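# Pour each ball from its gutter into the nearby box

## Task

Get the ball out of the gutter it sits in and into the box beside the same arm. The box has a roof and one open side. Moving, lifting, rotating or tipping the box beyond a small amount is a failure. Pouring the ball in is allowed. The task also fails if the ball drops noticeably below table-top height while no robot holds it. The ball stays in a gutter only while the gutter's open end is raised; if the handle is held vertical, the ball rolls out.

## Robot and tools

SETUP. Three identical i2rt Big YAM arms, arm1, arm2 and arm3. Each has six revolute joints, a two-finger gripper and a wrist camera (arm1_cam_wrist, arm2_cam_wrist, arm3_cam_wrist). Fixed room cameras are cam_end_1, cam_end_2, cam_gap_1, cam_gap_2, cam_side and cam_top. Foot (base_link) poses in the scene frame, in metres: arm1 at x=-1.786 y=+0.068 z=+0.900, facing +x. arm2 at x=-0.004 y=+0.011 z=+0.863, turned about 90 degrees so it faces +y. arm3 at x=+1.783 y=-0.043 z=+0.905, facing -x. Each foot looks along its own +x. The hand reaches about 1.0 m from the joint1 axis.

FRAMES. There is a single scene frame with its origin on the floor and +z pointing up. "hand" is the point between the finger pads, roughly 1 cm behind the tips. The fingers point along the hand's +z and open and close along its y. A quaternion is written w,x,y,z. hand_target is the hand pose implied by the joint targets currently held. Printed hand positions can be off, more so at long reach.

TOOL move. Its top-level keys are arm1, arm2, arm3 (each optional) and cameras. An arm you leave out gets nothing new. Each arm's object can hold:
- joints: absolute joint targets keyed by name, in radians. joint1_rad -2.879..2.879 turns the arm about its foot, positive counter-clockwise from above, 0 along the foot's +x. joint2_rad 0..3.141 is the shoulder: 0 is upper arm back and level, larger lifts it up then forward. joint3_rad 0..3.019 is the elbow: 0 folded, larger opens it. joint4_rad -1.692..1.57 pitches the hand, positive tilts the fingers up. joint5_rad -1.57..1.57 swings the hand sideways, positive to the arm's right. joint6_rad -2.094..2.094 rolls the hand, positive clockwise seen from behind. gripper_m 0..0.093 is the fingertip gap in metres.
- target: a list of seven numbers [x, y, z, qw, qx, qy, qz]. This is an absolute hand pose in the scene frame, in metres plus a unit quaternion. The hand travels in a straight line toward it, starting from its current hand_target.
- speed: the top speed of that path in m/s, 0.002..0.5, default 0.25. Rotation is capped at twice this value in rad/s. speed is only allowed together with target.
When target is given, joints may contain only gripper_m. All motions in one call start at once. All hand paths in a call finish together, paced by the slowest. A path that would need more than 10 s is cut off there. Paths do not avoid obstacles or other arms. Hands lag, stray, overshoot speed near full stretch, and often stop a centimetre or more from the target. Unknown keys make the call invalid. Out-of-range values get it refused, and a refusal or a stop skips the rest of your queued move, wait and finished_scene calls.
cameras: a list of names, or "all". Omitted or null means all; [] means none.

TOOL wait: seconds 0..10, plus cameras as in move. It commands nothing and returns state and images. zoom_image: camera plus region [x0,y0,x1,y1] in pixels of that camera's latest image, at most 504x504, origin at the top left. read_manual: section "licences" gives licence texts only. finished_scene: scene (integer), ends the current scene permanently. Call it only when the ball sits in the box unaided, and call nothing after it in that reply.

READING RESULTS. Each arm reports joint_positions, hand, hand_target, Joint velocities ("within noise" means still) and joint torques. Torques are in joint order, include gravity, are noisy, and joints 3 and 4 wrap at ±28 N m. The "move" line gives, per commanded arm, "done" or its worst status. An arm under "as last shown" was not commanded: its status reads "not commanded" and its other lines repeat old values. The "pictures" line gives image order, and images may trail the state slightly. Statuses: off_target means it stopped short and may still push. time_out means it did not finish, and joints keep a nearby target shown under on_its_own; to relieve this, command the reported positions. not_followed, "joint command not followed" or "pose unreachable" means a self- or arm-collision check blocked the command. The arm may keep retrying until you give new targets. "held at" in on_its_own is a target, not a reading.

GRIPPER. Shut on nothing, it reads 0.000-0.003. Gripping a hard item at full force, it reads up to about 0.005 under the item's width, or slightly wider on some units. Free-air readings may be about 0.003 over the real gap. Grip is light just under the first-contact reading. From about 0.005 below it, the gripper is at full force, roughly 50-64 N per pad. To release, command a gap well above the reading.

CAUTIONS. The robot keeps going through contact and pushes hard. Avoid driving into the box, the table or the gutters. Nudging the box, or knocking anything out of the work area, fails the task. Do not let the ball fall or leave the table surface. Tilt the gutter so its open end stays higher until you mean to pour. Keep arms apart: a hard press between robots fails and ends the scene, including one gripper closing on another's fingers. Collision checks can act too late. Sustained pushing, holding loads or full stretch heats motors. A MOTOR HOT line warns at 85 °C. At 100 °C the arm goes limp for a while (OVER-TEMPERATURE FAULT), and its keys report limit_stop_at_motor_heat; resend those targets afterwards. The scene keeps running while you think, and objects may be nudged now and then. Move smoothly and gently.

Each tool is called as name(argument=value, ...), one argument or row to a line, values as JSON.

## Session

move(
)

Scene clock: 0.00 s.
Joint torques (N m): no reading
Heat: arm1: hottest joint4_rad 32 °C; arm2: hottest joint2_rad 32 °C; arm3: hottest joint4_rad 33 °C.
Joint velocities: within noise
arm1.joint_positions: joint1_rad=+0.522 joint2_rad=+0.424 joint3_rad=+1.454 joint4_rad=-1.207 joint5_rad=-0.124 joint6_rad=-0.701 gripper_m=+0.09396
arm1.joint_status: not commanded
arm1.hand: x=-1.6765 y=+0.1590 z=+1.5332 quat_wxyz=(-0.644, +0.463, -0.608, +0.027) (m; scene frame)
arm1.hand_target: x=-1.6817 y=+0.1564 z=+1.5411 quat_wxyz=(-0.652, +0.460, -0.602, +0.028) (m; scene frame)
arm1.hand_status: not commanded
arm2.joint_positions: joint1_rad=+0.831 joint2_rad=+0.632 joint3_rad=+1.438 joint4_rad=-1.316 joint5_rad=+0.134 joint6_rad=+0.790 gripper_m=+0.09396
arm2.joint_status: not commanded
arm2.hand: x=-0.1747 y=+0.1823 z=+1.4253 quat_wxyz=(-0.042, +0.610, -0.611, -0.503) (m; scene frame)
arm2.hand_target: x=-0.1725 y=+0.1803 z=+1.4385 quat_wxyz=(-0.041, +0.604, -0.606, -0.516) (m; scene frame)
arm2.hand_status: not commanded
arm3.joint_positions: joint1_rad=+0.157 joint2_rad=+0.337 joint3_rad=+1.577 joint4_rad=-1.304 joint5_rad=-0.211 joint6_rad=+0.249 gripper_m=+0.09396
arm3.joint_status: not commanded
arm3.hand: x=+1.7382 y=-0.0921 z=+1.5705 quat_wxyz=(-0.220, -0.727, -0.052, +0.649) (m; scene frame)
arm3.hand_target: x=+1.7422 y=-0.0914 z=+1.5767 quat_wxyz=(-0.221, -0.721, -0.053, +0.655) (m; scene frame)
arm3.hand_status: not commanded
pictures: arm1_cam_wrist, arm2_cam_wrist, arm3_cam_wrist, cam_end_1, cam_end_2, cam_gap_1, cam_gap_2, cam_side, cam_top

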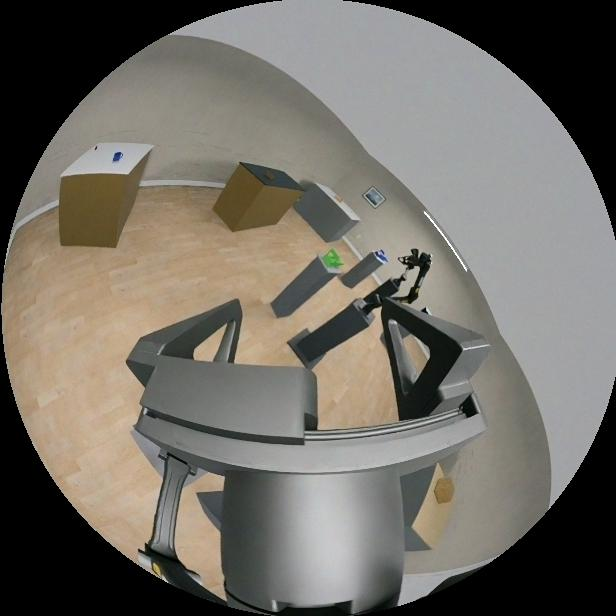

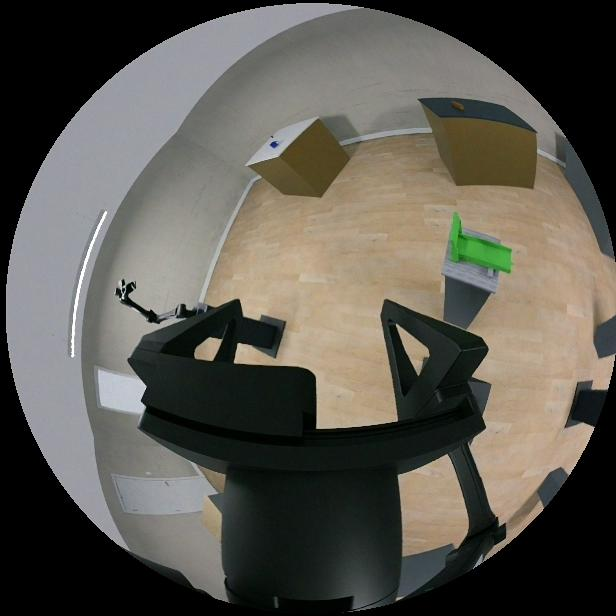

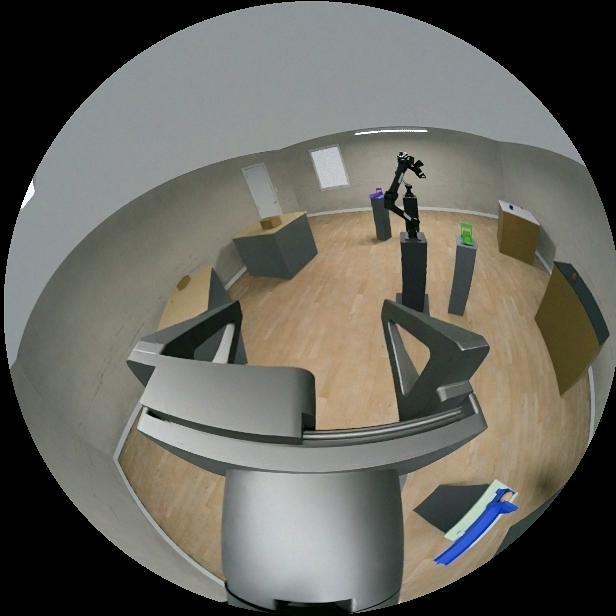

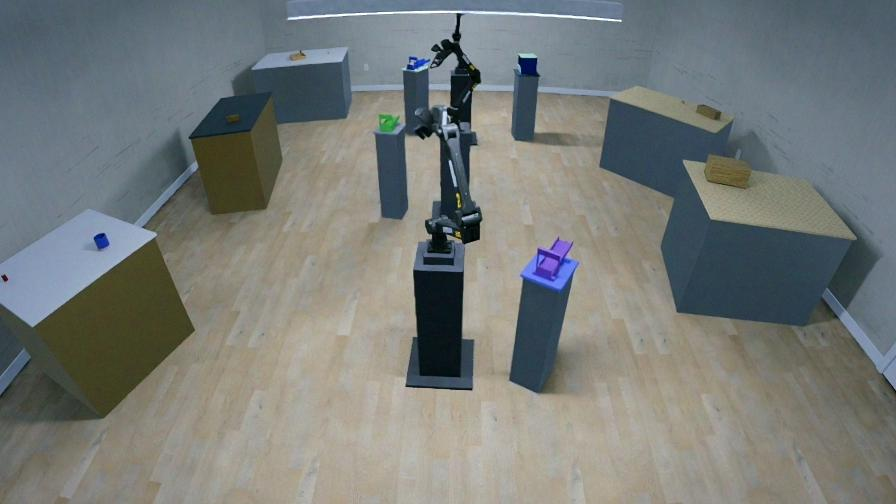

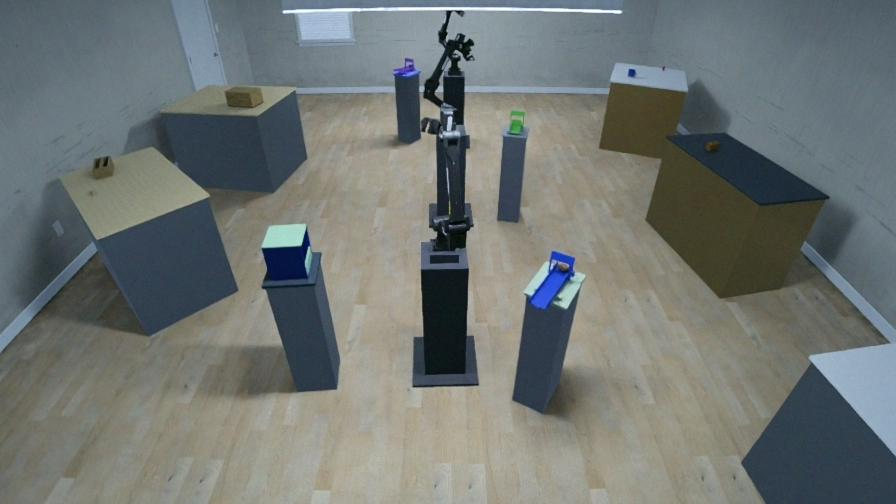

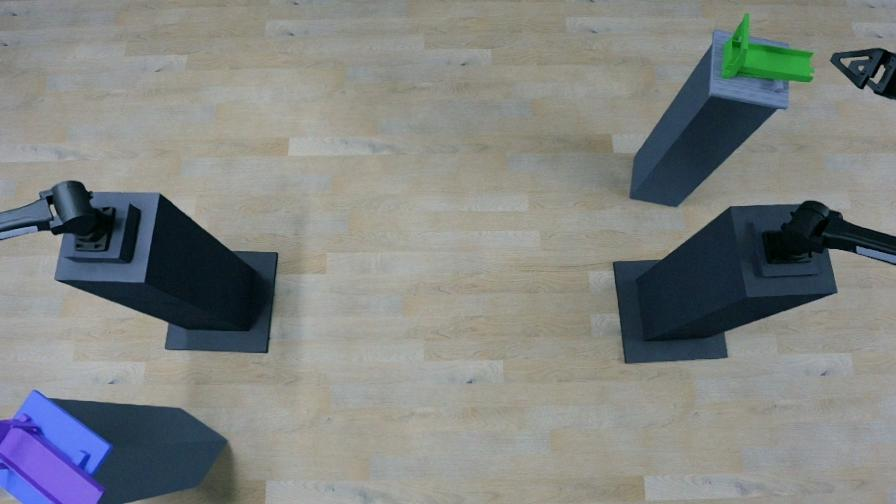

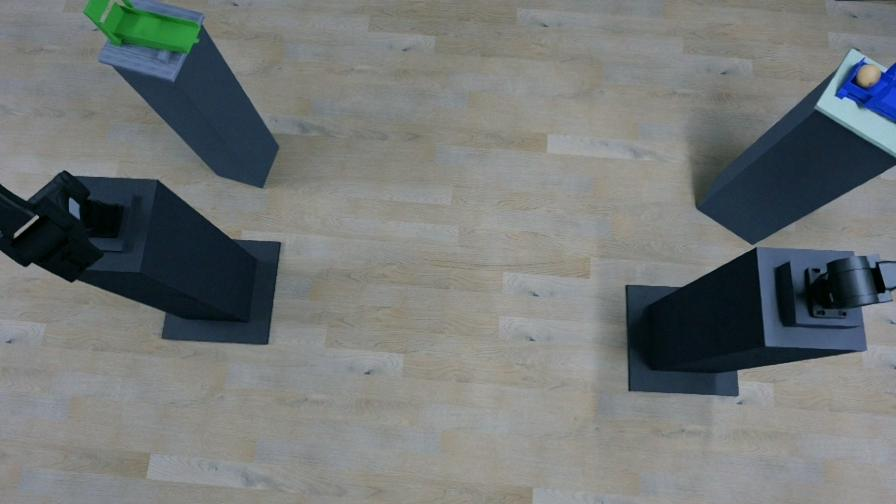

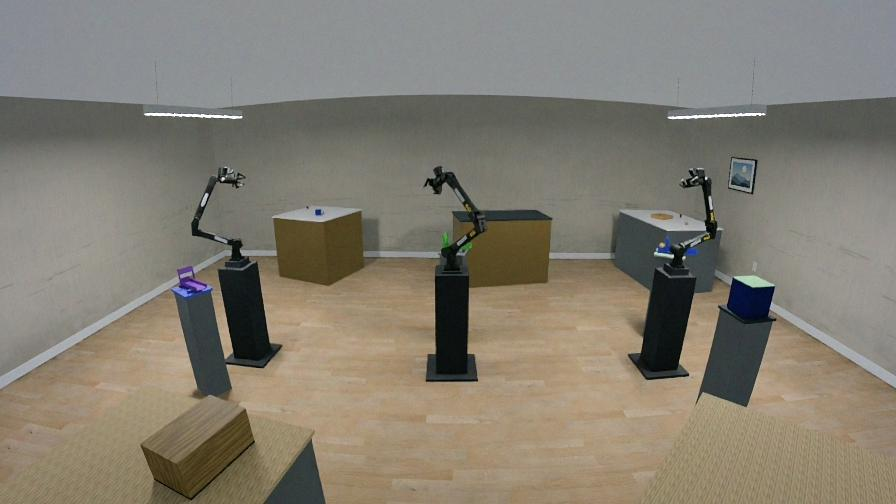

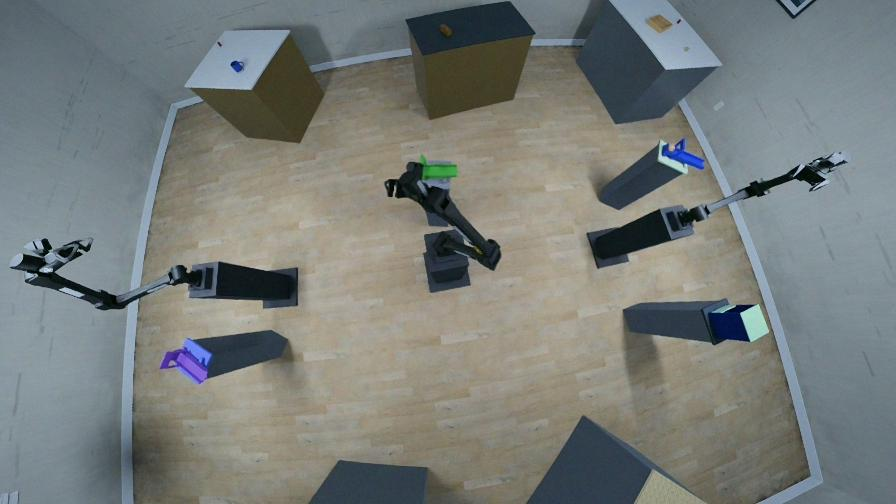

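zoom_image(
  camera="cam_end_2",
  region=[480, 220, 620, 320],
)

zoom_image(
  camera="cam_gap_2",
  region=[776, 30, 896, 180],
)

zoom_image(
  camera="cam_end_2",
  region=[230, 200, 370, 310],
)

zoom_image(
  camera="arm3_cam_wrist",
  region=[400, 460, 540, 600],
)

zoom_image(
  camera="cam_top",
  region=[590, 120, 790, 360],
)

zoom_image(
  camera="cam_side",
  region=[640, 220, 800, 420],
)

Scaled by 3.600 from the camera's 896x504 image, which has a finer 1280x720 frame.

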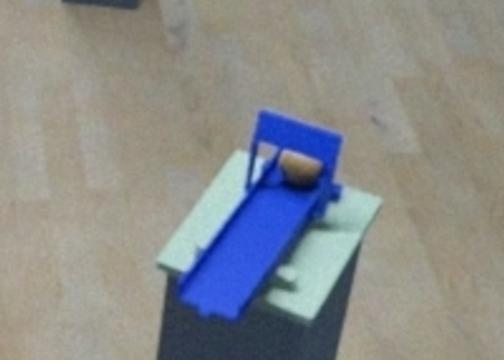

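Scaled by 3.360 from the camera's 896x504 image, which has a finer 1280x720 frame.

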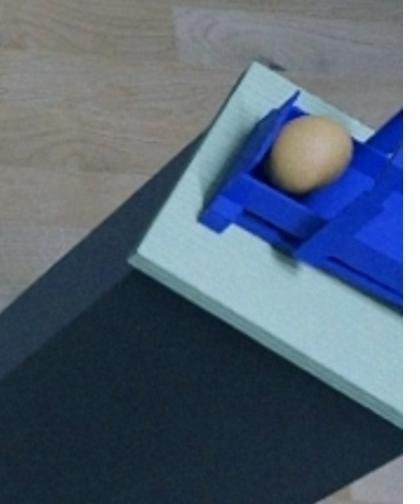

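Scaled by 3.600 from the camera's 896x504 image, which has a finer 1280x720 frame.

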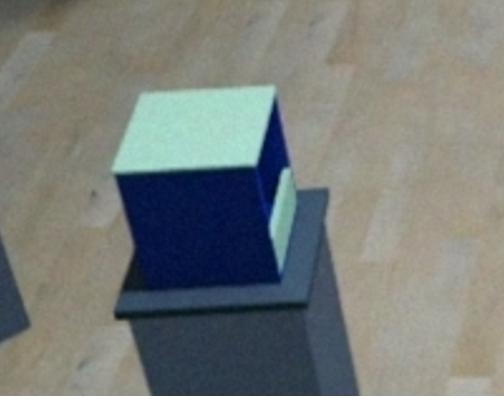

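Scaled by 3.600 from the camera's 616x616 image, which has a finer 880x880 frame.

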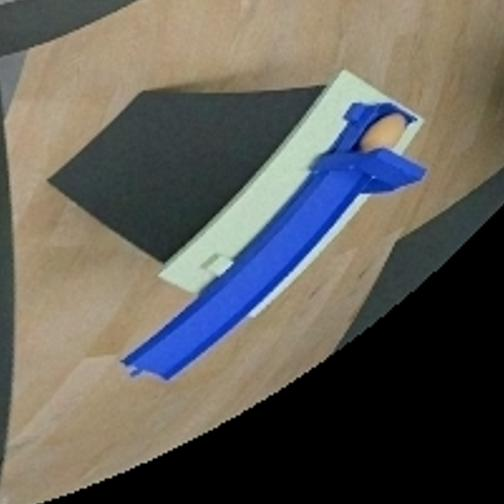

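Scaled by 2.100 from the camera's 896x504 image, which has a finer 1280x720 frame.

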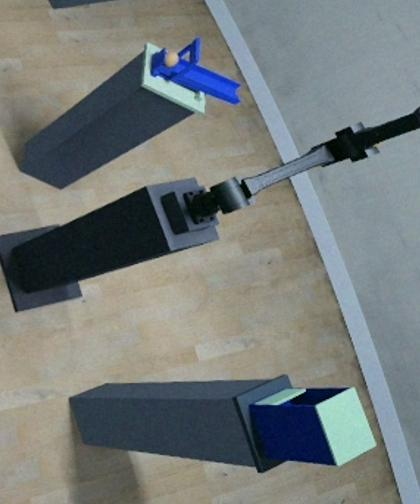

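Scaled by 2.520 from the camera's 896x504 image, which has a finer 1280x720 frame.

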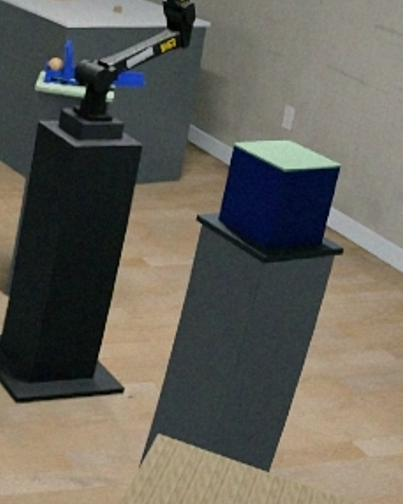

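move(
  arm3={"joints": {"joint1_rad": -2.05, "joint5_rad": 0.0, "joint6_rad": 0.0}},
  cameras=["arm3_cam_wrist"],
)

Scene clock: 49.67 s.
Joint torques (N m): arm1=[0.38 6.18 7.69 1.61 -0.02 0.08] | arm2=[-1.61 0.15 11.06 1.39 0.15 -0.11] | arm3=[1.49 7.65 6.12 1.89 0.09 -0.14]
Heat: arm1: hottest joint4_rad 32 °C; arm2: hottest joint4_rad 32 °C; arm3: hottest joint4_rad 33 °C.
move: arm3 done
Joint velocities: within noise
arm1, arm2: as last shown
arm3.joint_positions: joint1_rad=-2.045 joint2_rad=+0.337 joint3_rad=+1.577 joint4_rad=-1.304 joint5_rad=-0.001 joint6_rad=+0.010 gripper_m=+0.09400
arm3.joint_status: all done
arm3.hand: x=+1.8104 y=+0.0060 z=+1.5706 quat_wxyz=(+0.577, -0.385, +0.618, +0.371) (m; scene frame)
arm3.hand_target: x=+1.8091 y=+0.0021 z=+1.5768 quat_wxyz=(+0.585, -0.383, +0.612, +0.370) (m; scene frame)
arm3.hand_status: not commanded
pictures: arm3_cam_wrist
camera_calibration:
arm3_cam_wrist: T_world_to_cam=[[0.896845, -0.442162, -0.0127188, -1.60233], [-0.282092, -0.549551, -0.786396, 1.75348], [0.340725, 0.708863, -0.617592, 0.474237], [0, 0, 0, 1]] pos_world=[1.7701, -0.0810327, 1.65144]

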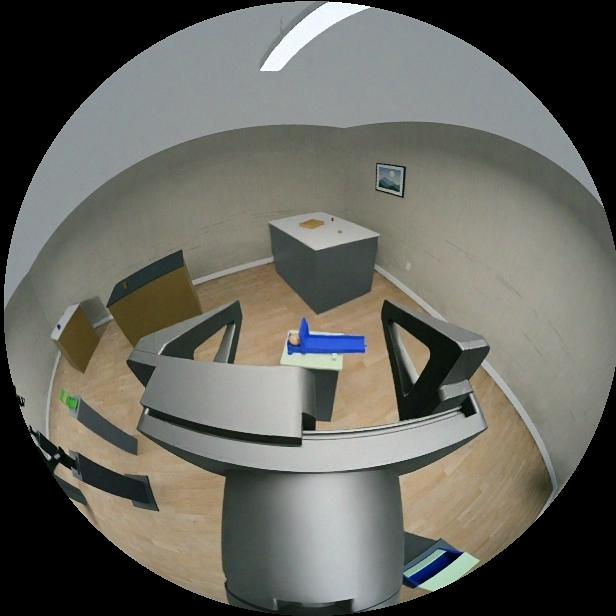

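move(
  arm3={"target": [1.92, 0.25, 1.25, 0.3287, -0.473, 0.793, 0.196], "speed": 0.2},
  cameras=["arm3_cam_wrist"],
)

Scene clock: 58.50 s.
Joint torques (N m): arm1=[0.32 6.18 7.69 1.57 -0.01 0.09] | arm2=[-1.61 0.09 11.06 1.39 0.16 -0.11] | arm3=[0.85 -2.26 10.26 1.85 -0.06 0.12]
Heat: arm1: hottest joint4_rad 32 °C; arm2: hottest joint3_rad 32 °C; arm3: hottest joint4_rad 33 °C.
move: arm3 done
Joint velocities: within noise
arm1, arm2: as last shown
arm3.joint_positions: joint1_rad=-1.978 joint2_rad=+0.716 joint3_rad=+0.955 joint4_rad=-1.046 joint5_rad=+0.082 joint6_rad=+0.062 gripper_m=+0.09400
arm3.joint_status: not commanded
arm3.hand: x=+1.9167 y=+0.2502 z=+1.2486 quat_wxyz=(+0.324, -0.483, +0.791, +0.191) (m; scene frame)
arm3.hand_target: x=+1.9200 y=+0.2499 z=+1.2500 quat_wxyz=(+0.329, -0.473, +0.793, +0.196) (m; scene frame)
arm3.hand_status: done (0.004 m and 1.4 deg from the pose sent, 0.418 m and 41.7 deg at the start)
pictures: arm3_cam_wrist
camera_calibration:
arm3_cam_wrist: T_world_to_cam=[[0.882871, -0.469046, 0.023111, -1.60505], [-0.459439, -0.872884, -0.164284, 1.30846], [0.0972301, 0.134424, -0.986142, 1.13659], [0, 0, 0, 1]] pos_world=[1.9077, 0.236511, 1.37289]

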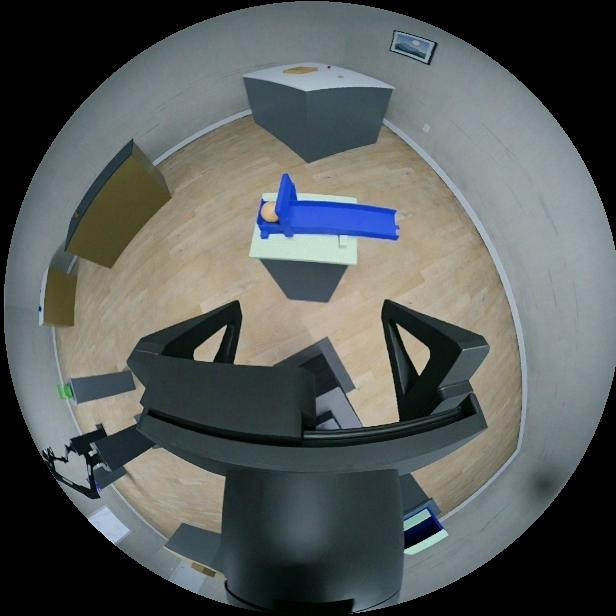

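zoom_image(
  camera="arm3_cam_wrist",
  region=[235, 160, 415, 280],
)

zoom_image(
  camera="arm3_cam_wrist",
  region=[370, 470, 480, 580],
)

Scaled by 2.800 from the camera's 616x616 image, which has a finer 880x880 frame.

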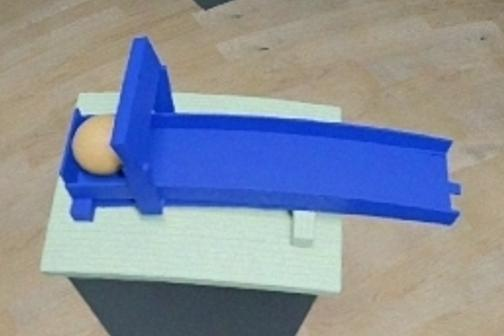

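Scaled by 4.582 from the camera's 616x616 image, which has a finer 880x880 frame.

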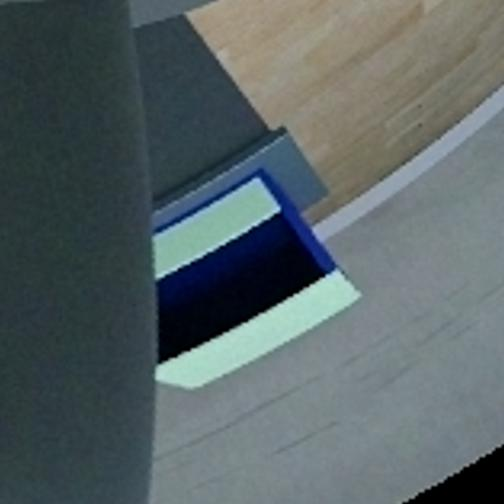

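wait(
  seconds=0,
  cameras=["cam_end_2", "cam_gap_2", "cam_top", "cam_side"],
)

zoom_image(
  camera="cam_end_2",
  region=[410, 170, 600, 320],
)

zoom_image(
  camera="cam_side",
  region=[620, 180, 780, 320],
)

zoom_image(
  camera="cam_top",
  region=[640, 120, 740, 240],
)

zoom_image(
  camera="cam_gap_2",
  region=[746, 30, 896, 330],
)

Scene clock: 79.67 s.
Joint torques (N m): arm1=[0.38 6.12 7.69 1.58 -0.01 0.08] | arm2=[-1.61 0.09 11.06 1.39 0.15 -0.11] | arm3=[1.2 -2.9 10.32 1.92 -0.07 0.12]
Heat: arm1: hottest joint4_rad 31 °C; arm2: hottest joint3_rad 32 °C; arm3: hottest joint4_rad 33 °C.
Joint velocities: within noise
arm1.joint_positions: joint1_rad=+0.522 joint2_rad=+0.424 joint3_rad=+1.454 joint4_rad=-1.207 joint5_rad=-0.124 joint6_rad=-0.701 gripper_m=+0.09396
arm1.joint_status: not commanded
arm1.hand: x=-1.6765 y=+0.1590 z=+1.5332 quat_wxyz=(-0.644, +0.463, -0.608, +0.027) (m; scene frame)
arm1.hand_target: x=-1.6817 y=+0.1564 z=+1.5411 quat_wxyz=(-0.652, +0.460, -0.602, +0.028) (m; scene frame)
arm1.hand_status: not commanded
arm2.joint_positions: joint1_rad=+0.831 joint2_rad=+0.632 joint3_rad=+1.438 joint4_rad=-1.316 joint5_rad=+0.134 joint6_rad=+0.790 gripper_m=+0.09396
arm2.joint_status: not commanded
arm2.hand: x=-0.1747 y=+0.1823 z=+1.4253 quat_wxyz=(-0.042, +0.610, -0.611, -0.503) (m; scene frame)
arm2.hand_target: x=-0.1725 y=+0.1803 z=+1.4385 quat_wxyz=(-0.041, +0.604, -0.606, -0.516) (m; scene frame)
arm2.hand_status: not commanded
arm3.joint_positions: joint1_rad=-1.978 joint2_rad=+0.716 joint3_rad=+0.955 joint4_rad=-1.046 joint5_rad=+0.082 joint6_rad=+0.062 gripper_m=+0.09400
arm3.joint_status: not commanded
arm3.hand: x=+1.9167 y=+0.2502 z=+1.2486 quat_wxyz=(+0.324, -0.483, +0.791, +0.191) (m; scene frame)
arm3.hand_target: x=+1.9200 y=+0.2499 z=+1.2500 quat_wxyz=(+0.329, -0.473, +0.793, +0.196) (m; scene frame)
arm3.hand_status: done (0.004 m and 1.4 deg from the pose sent, 0.418 m and 41.7 deg at the start)
pictures: cam_end_2, cam_gap_2, cam_side, cam_top

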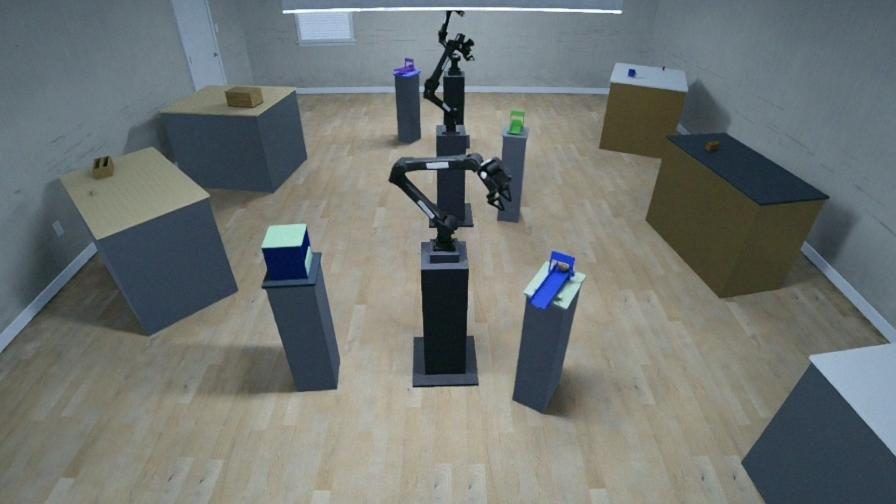

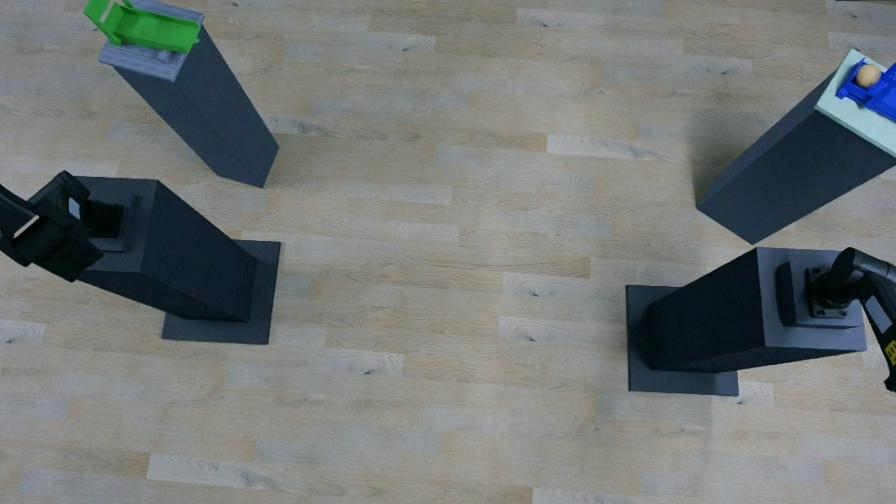

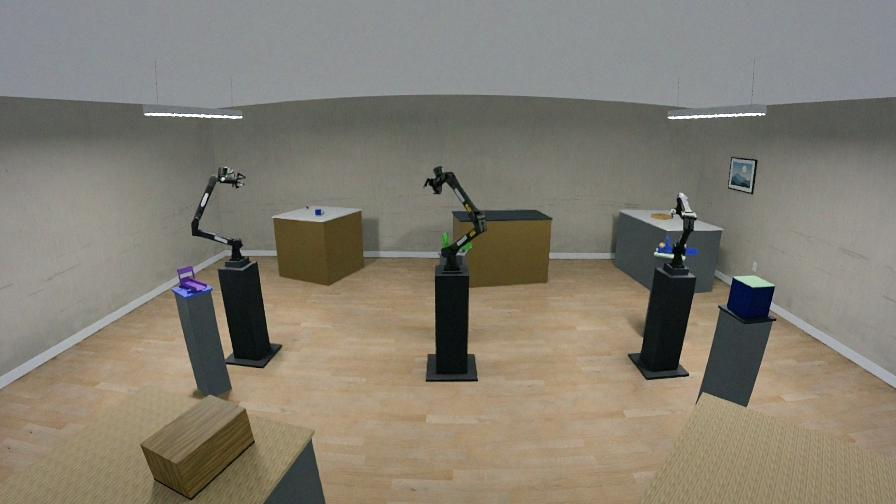

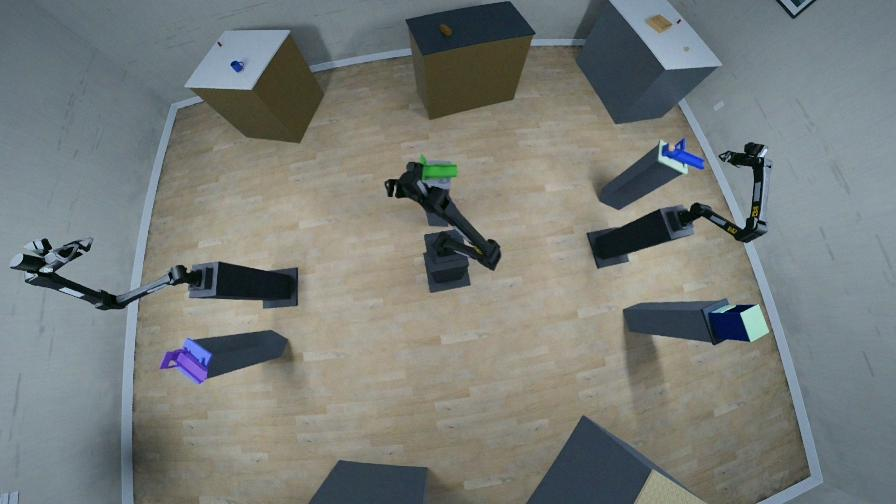

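Scaled by 2.653 from the camera's 896x504 image, which has a finer 1280x720 frame.

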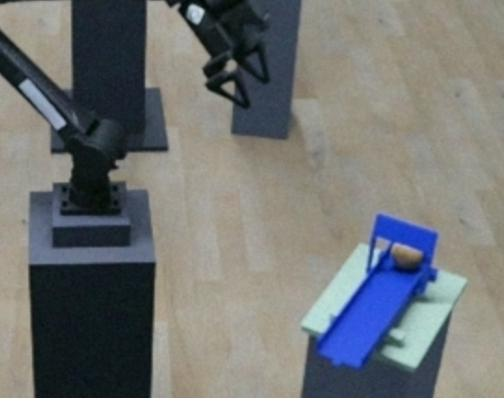

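Scaled by 3.150 from the camera's 896x504 image, which has a finer 1280x720 frame.

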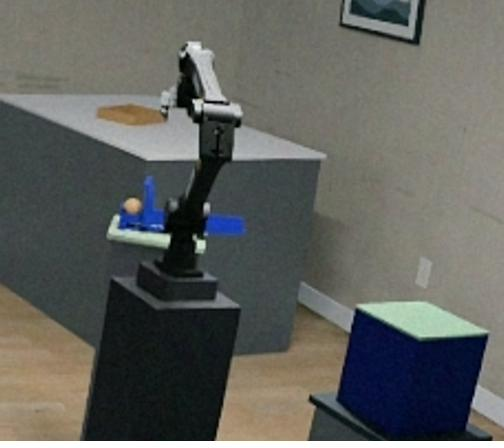

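Scaled by 4.200 from the camera's 896x504 image, which has a finer 1280x720 frame.

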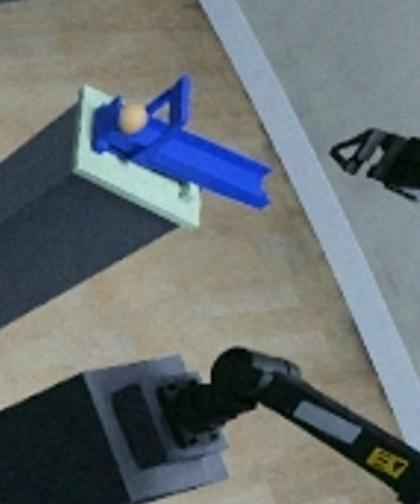

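Scaled by 1.680 from the camera's 896x504 image, which has a finer 1280x720 frame.

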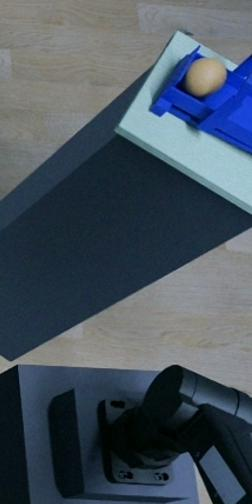

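wait(
  seconds=0,
  cameras=["cam_gap_1", "cam_gap_2", "cam_side", "cam_end_1"],
)

zoom_image(
  camera="cam_gap_1",
  region=[690, 0, 830, 120],
)

zoom_image(
  camera="cam_gap_1",
  region=[0, 370, 140, 504],
)

zoom_image(
  camera="cam_side",
  region=[160, 250, 230, 310],
)

zoom_image(
  camera="cam_side",
  region=[640, 220, 710, 280],
)

zoom_image(
  camera="cam_end_1",
  region=[500, 220, 600, 300],
)

Scene clock: 100.23 s.
Joint torques (N m): arm1=[0.38 6.12 7.68 1.58 -0.02 0.09] | arm2=[-1.61 0.09 11.06 1.39 0.15 -0.11] | arm3=[0.38 -1.73 10.37 1.96 -0.11 0.11]
Heat: arm1: hottest joint4_rad 31 °C; arm2: hottest joint3_rad 33 °C; arm3: hottest joint4_rad 33 °C.
Joint velocities: within noise
arm1.joint_positions: joint1_rad=+0.522 joint2_rad=+0.424 joint3_rad=+1.454 joint4_rad=-1.207 joint5_rad=-0.124 joint6_rad=-0.701 gripper_m=+0.09396
arm1.joint_status: not commanded
arm1.hand: x=-1.6765 y=+0.1590 z=+1.5332 quat_wxyz=(-0.644, +0.463, -0.608, +0.027) (m; scene frame)
arm1.hand_target: x=-1.6817 y=+0.1564 z=+1.5411 quat_wxyz=(-0.652, +0.460, -0.602, +0.028) (m; scene frame)
arm1.hand_status: not commanded
arm2.joint_positions: joint1_rad=+0.831 joint2_rad=+0.632 joint3_rad=+1.438 joint4_rad=-1.316 joint5_rad=+0.134 joint6_rad=+0.790 gripper_m=+0.09396
arm2.joint_status: not commanded
arm2.hand: x=-0.1747 y=+0.1823 z=+1.4253 quat_wxyz=(-0.042, +0.610, -0.611, -0.503) (m; scene frame)
arm2.hand_target: x=-0.1725 y=+0.1803 z=+1.4385 quat_wxyz=(-0.041, +0.604, -0.606, -0.516) (m; scene frame)
arm2.hand_status: not commanded
arm3.joint_positions: joint1_rad=-1.978 joint2_rad=+0.716 joint3_rad=+0.955 joint4_rad=-1.046 joint5_rad=+0.082 joint6_rad=+0.062 gripper_m=+0.09400
arm3.joint_status: not commanded
arm3.hand: x=+1.9167 y=+0.2502 z=+1.2486 quat_wxyz=(+0.324, -0.483, +0.791, +0.191) (m; scene frame)
arm3.hand_target: x=+1.9200 y=+0.2499 z=+1.2500 quat_wxyz=(+0.329, -0.473, +0.793, +0.196) (m; scene frame)
arm3.hand_status: done (0.004 m and 1.4 deg from the pose sent, 0.418 m and 41.7 deg at the start)
pictures: cam_end_1, cam_gap_1, cam_gap_2, cam_side

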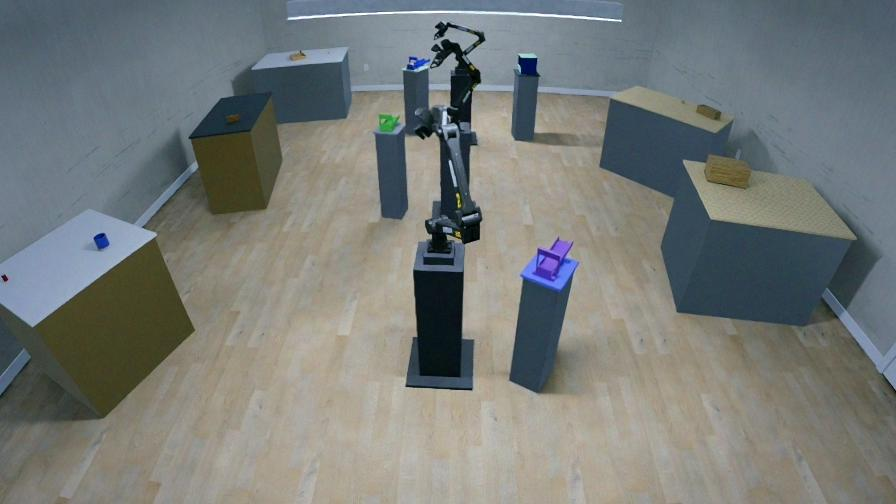

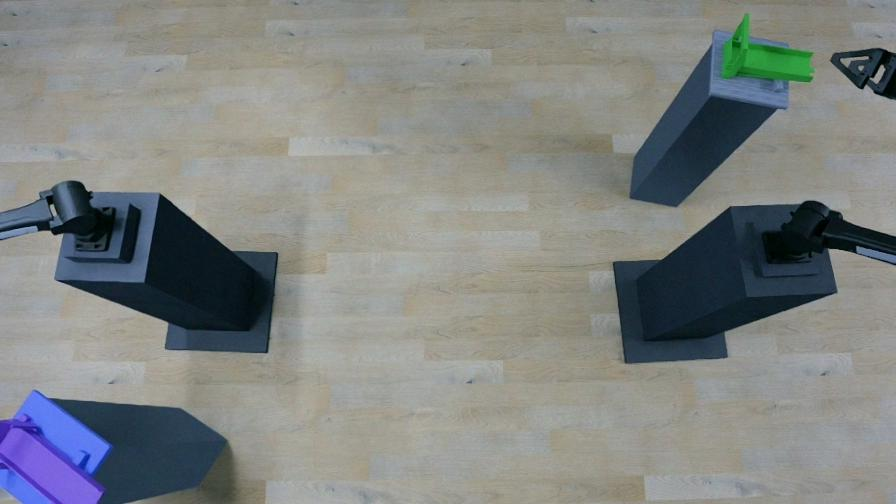

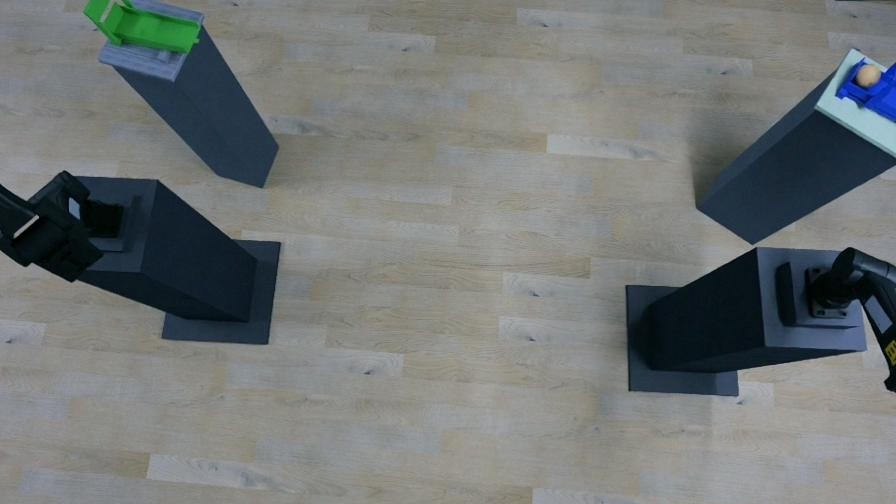

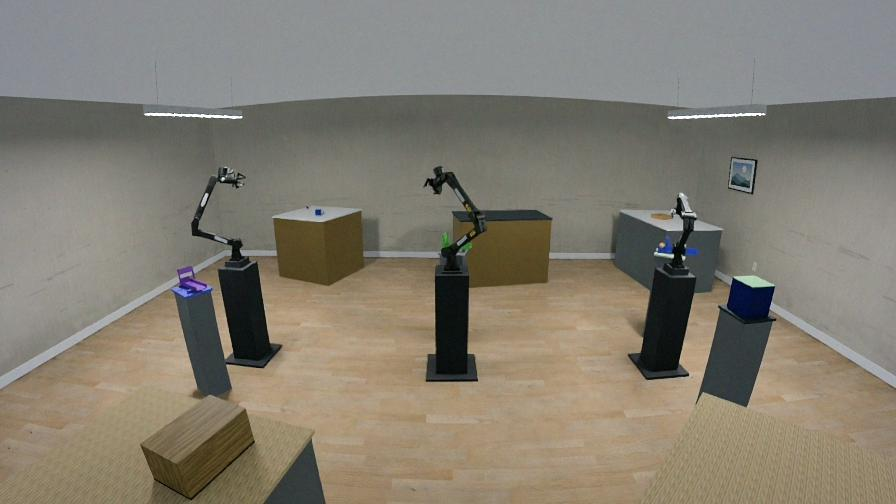

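Scaled by 3.600 from the camera's 896x504 image, which has a finer 1280x720 frame.

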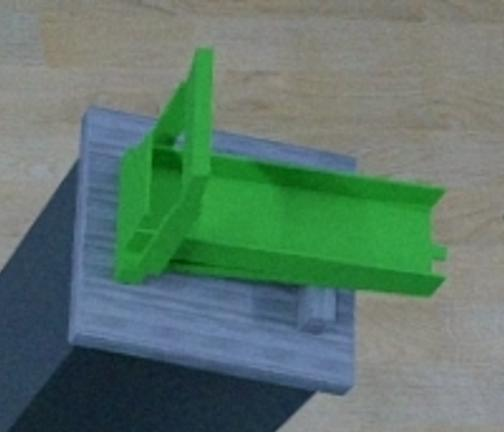

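Scaled by 3.600 from the camera's 896x504 image, which has a finer 1280x720 frame.

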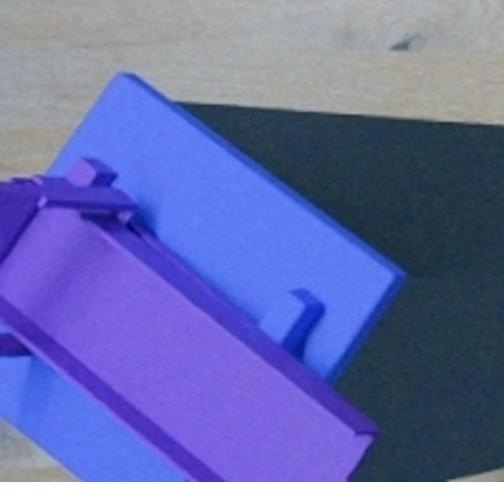

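Scaled by 7.200 from the camera's 896x504 image, which has a finer 1280x720 frame.

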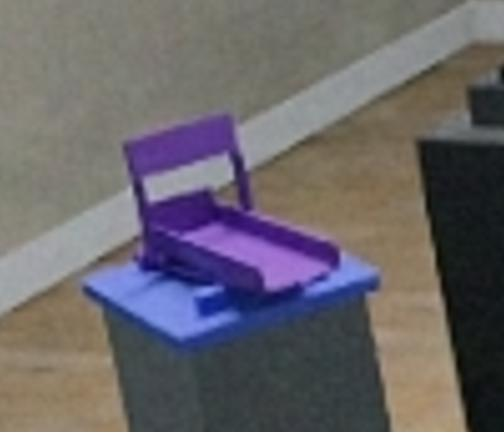

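Scaled by 7.200 from the camera's 896x504 image, which has a finer 1280x720 frame.

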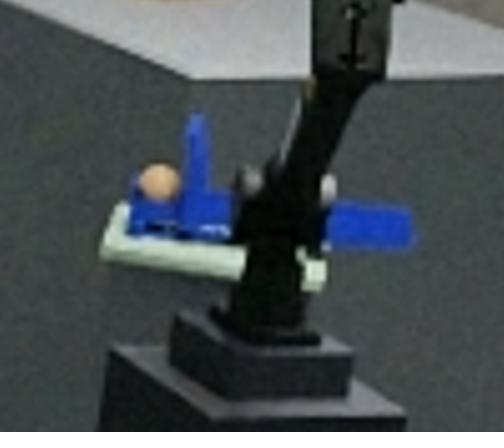

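Scaled by 5.040 from the camera's 896x504 image, which has a finer 1280x720 frame.

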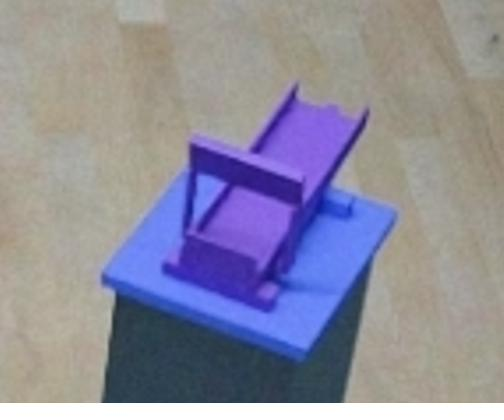

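move(
  arm3={"target": [1.966, 0.557, 1.165, 0.0514, -0.4896, 0.8656, -0.0909], "speed": 0.2},
  cameras=["arm3_cam_wrist", "cam_end_2", "cam_side"],
)

zoom_image(
  camera="arm3_cam_wrist",
  region=[200, 200, 450, 400],
)

zoom_image(
  camera="cam_end_2",
  region=[480, 170, 620, 320],
)

zoom_image(
  camera="cam_side",
  region=[630, 180, 730, 280],
)

Scene clock: 127.47 s.
Joint torques (N m): arm1=[0.38 6.12 7.68 1.59 -0.02 0.09] | arm2=[-1.61 0.09 11.06 1.39 0.15 -0.11] | arm3=[3.02 -16.03 15.1 -0.31 0.3 0.12]
Heat: arm1: hottest joint3_rad 31 °C; arm2: hottest joint3_rad 33 °C; arm3: hottest joint4_rad 33 °C.
move: arm3 off_target
Joint velocities: within noise
arm1, arm2: as last shown
arm3.joint_positions: joint1_rad=-1.848 joint2_rad=+1.990 joint3_rad=+2.079 joint4_rad=-1.677 joint5_rad=+0.205 joint6_rad=+0.281 gripper_m=+0.09400
arm3.joint_status: not commanded
arm3.hand: x=+1.9686 y=+0.5426 z=+1.1465 quat_wxyz=(+0.068, -0.496, +0.862, -0.074) (m; scene frame)
arm3.hand_target: x=+1.9656 y=+0.5555 z=+1.1644 quat_wxyz=(+0.084, -0.494, +0.863, -0.058) (m; scene frame)
arm3.hand_status: off_target (0.024 m and 2.8 deg from the pose sent, 0.322 m and 46.1 deg at the start; a joint's target at an end of its range on 26 of 84 steps)
pictures: arm3_cam_wrist, cam_end_2, cam_side
camera_calibration:
arm3_cam_wrist: T_world_to_cam=[[0.843476, -0.494171, 0.210575, -1.63508], [-0.524529, -0.673178, 0.521249, 0.804579], [-0.115832, -0.550114, -0.827017, 1.59993], [0, 0, 0, 1]] pos_world=[1.9865, 0.613756, 1.24809]

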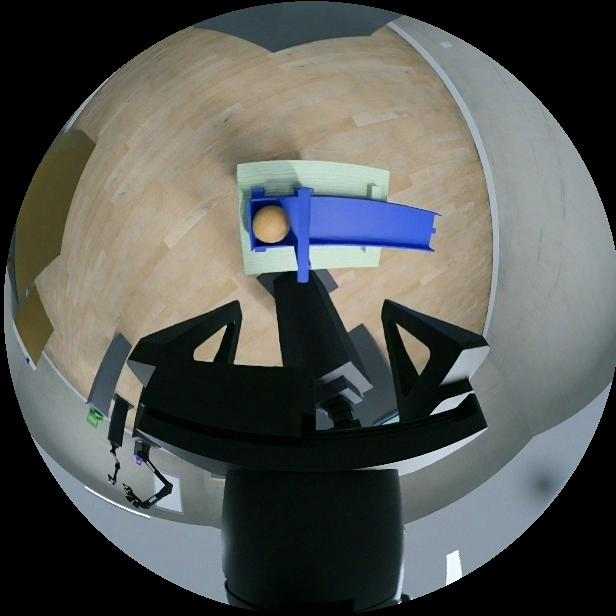

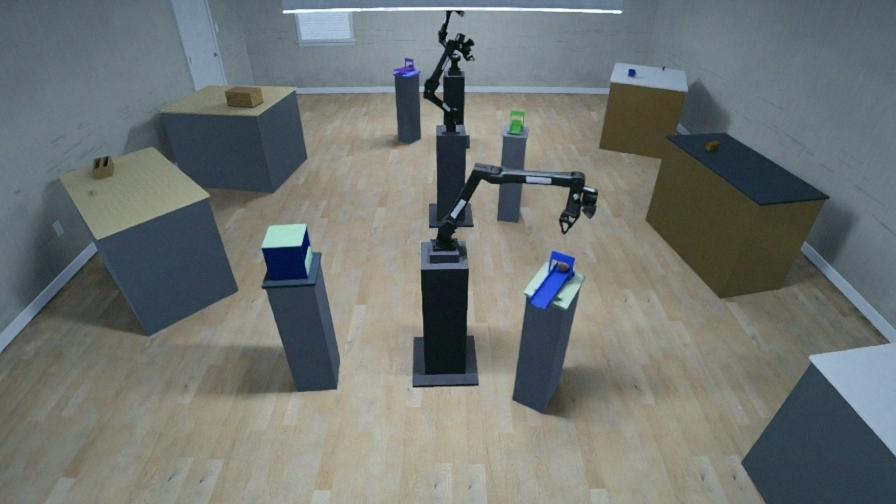

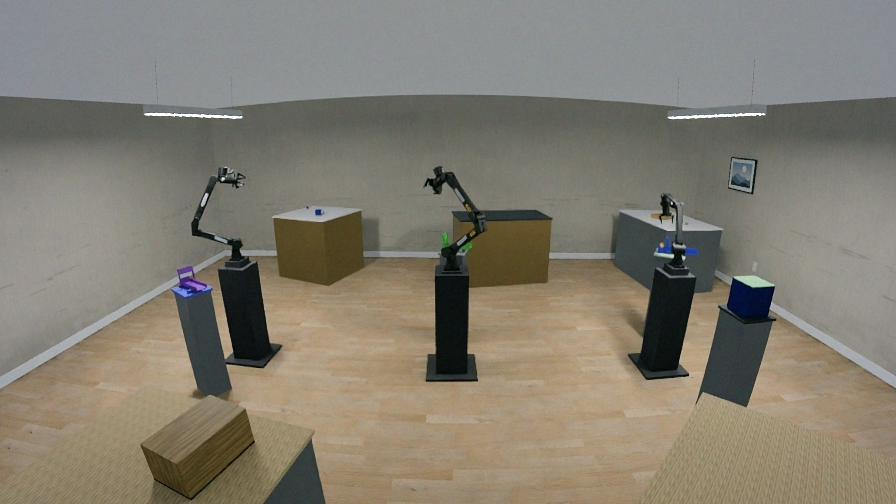

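Scaled by 2.016 from the camera's 616x616 image, which has a finer 880x880 frame.

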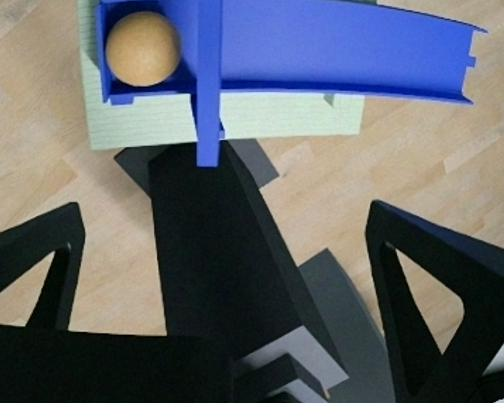

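Scaled by 3.360 from the camera's 896x504 image, which has a finer 1280x720 frame.

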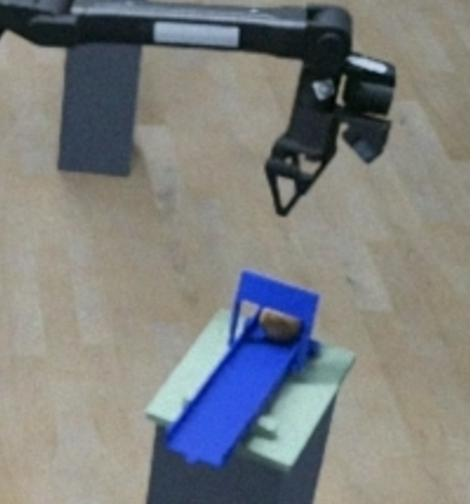

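Scaled by 5.040 from the camera's 896x504 image, which has a finer 1280x720 frame.

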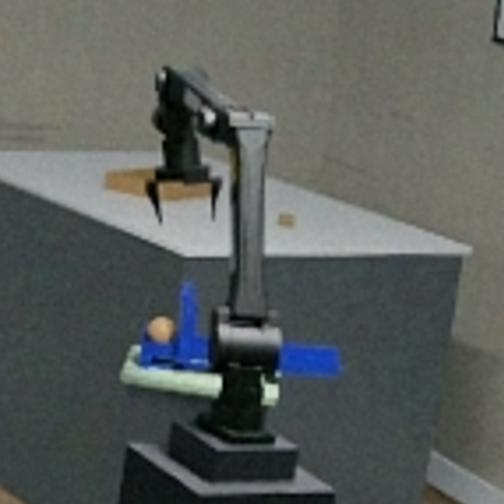

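zoom_image(
  camera="arm3_cam_wrist",
  region=[240, 170, 360, 290],
)

Scaled by 4.200 from the camera's 616x616 image, which has a finer 880x880 frame.

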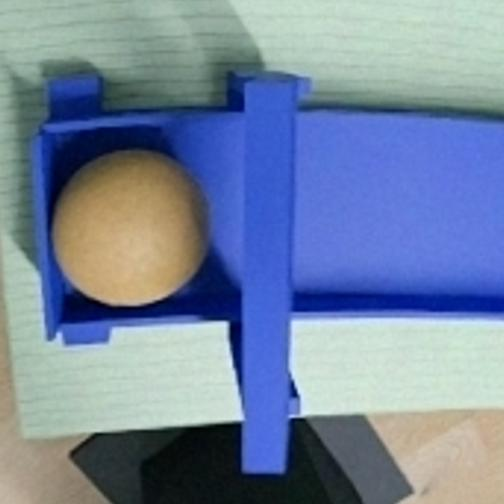

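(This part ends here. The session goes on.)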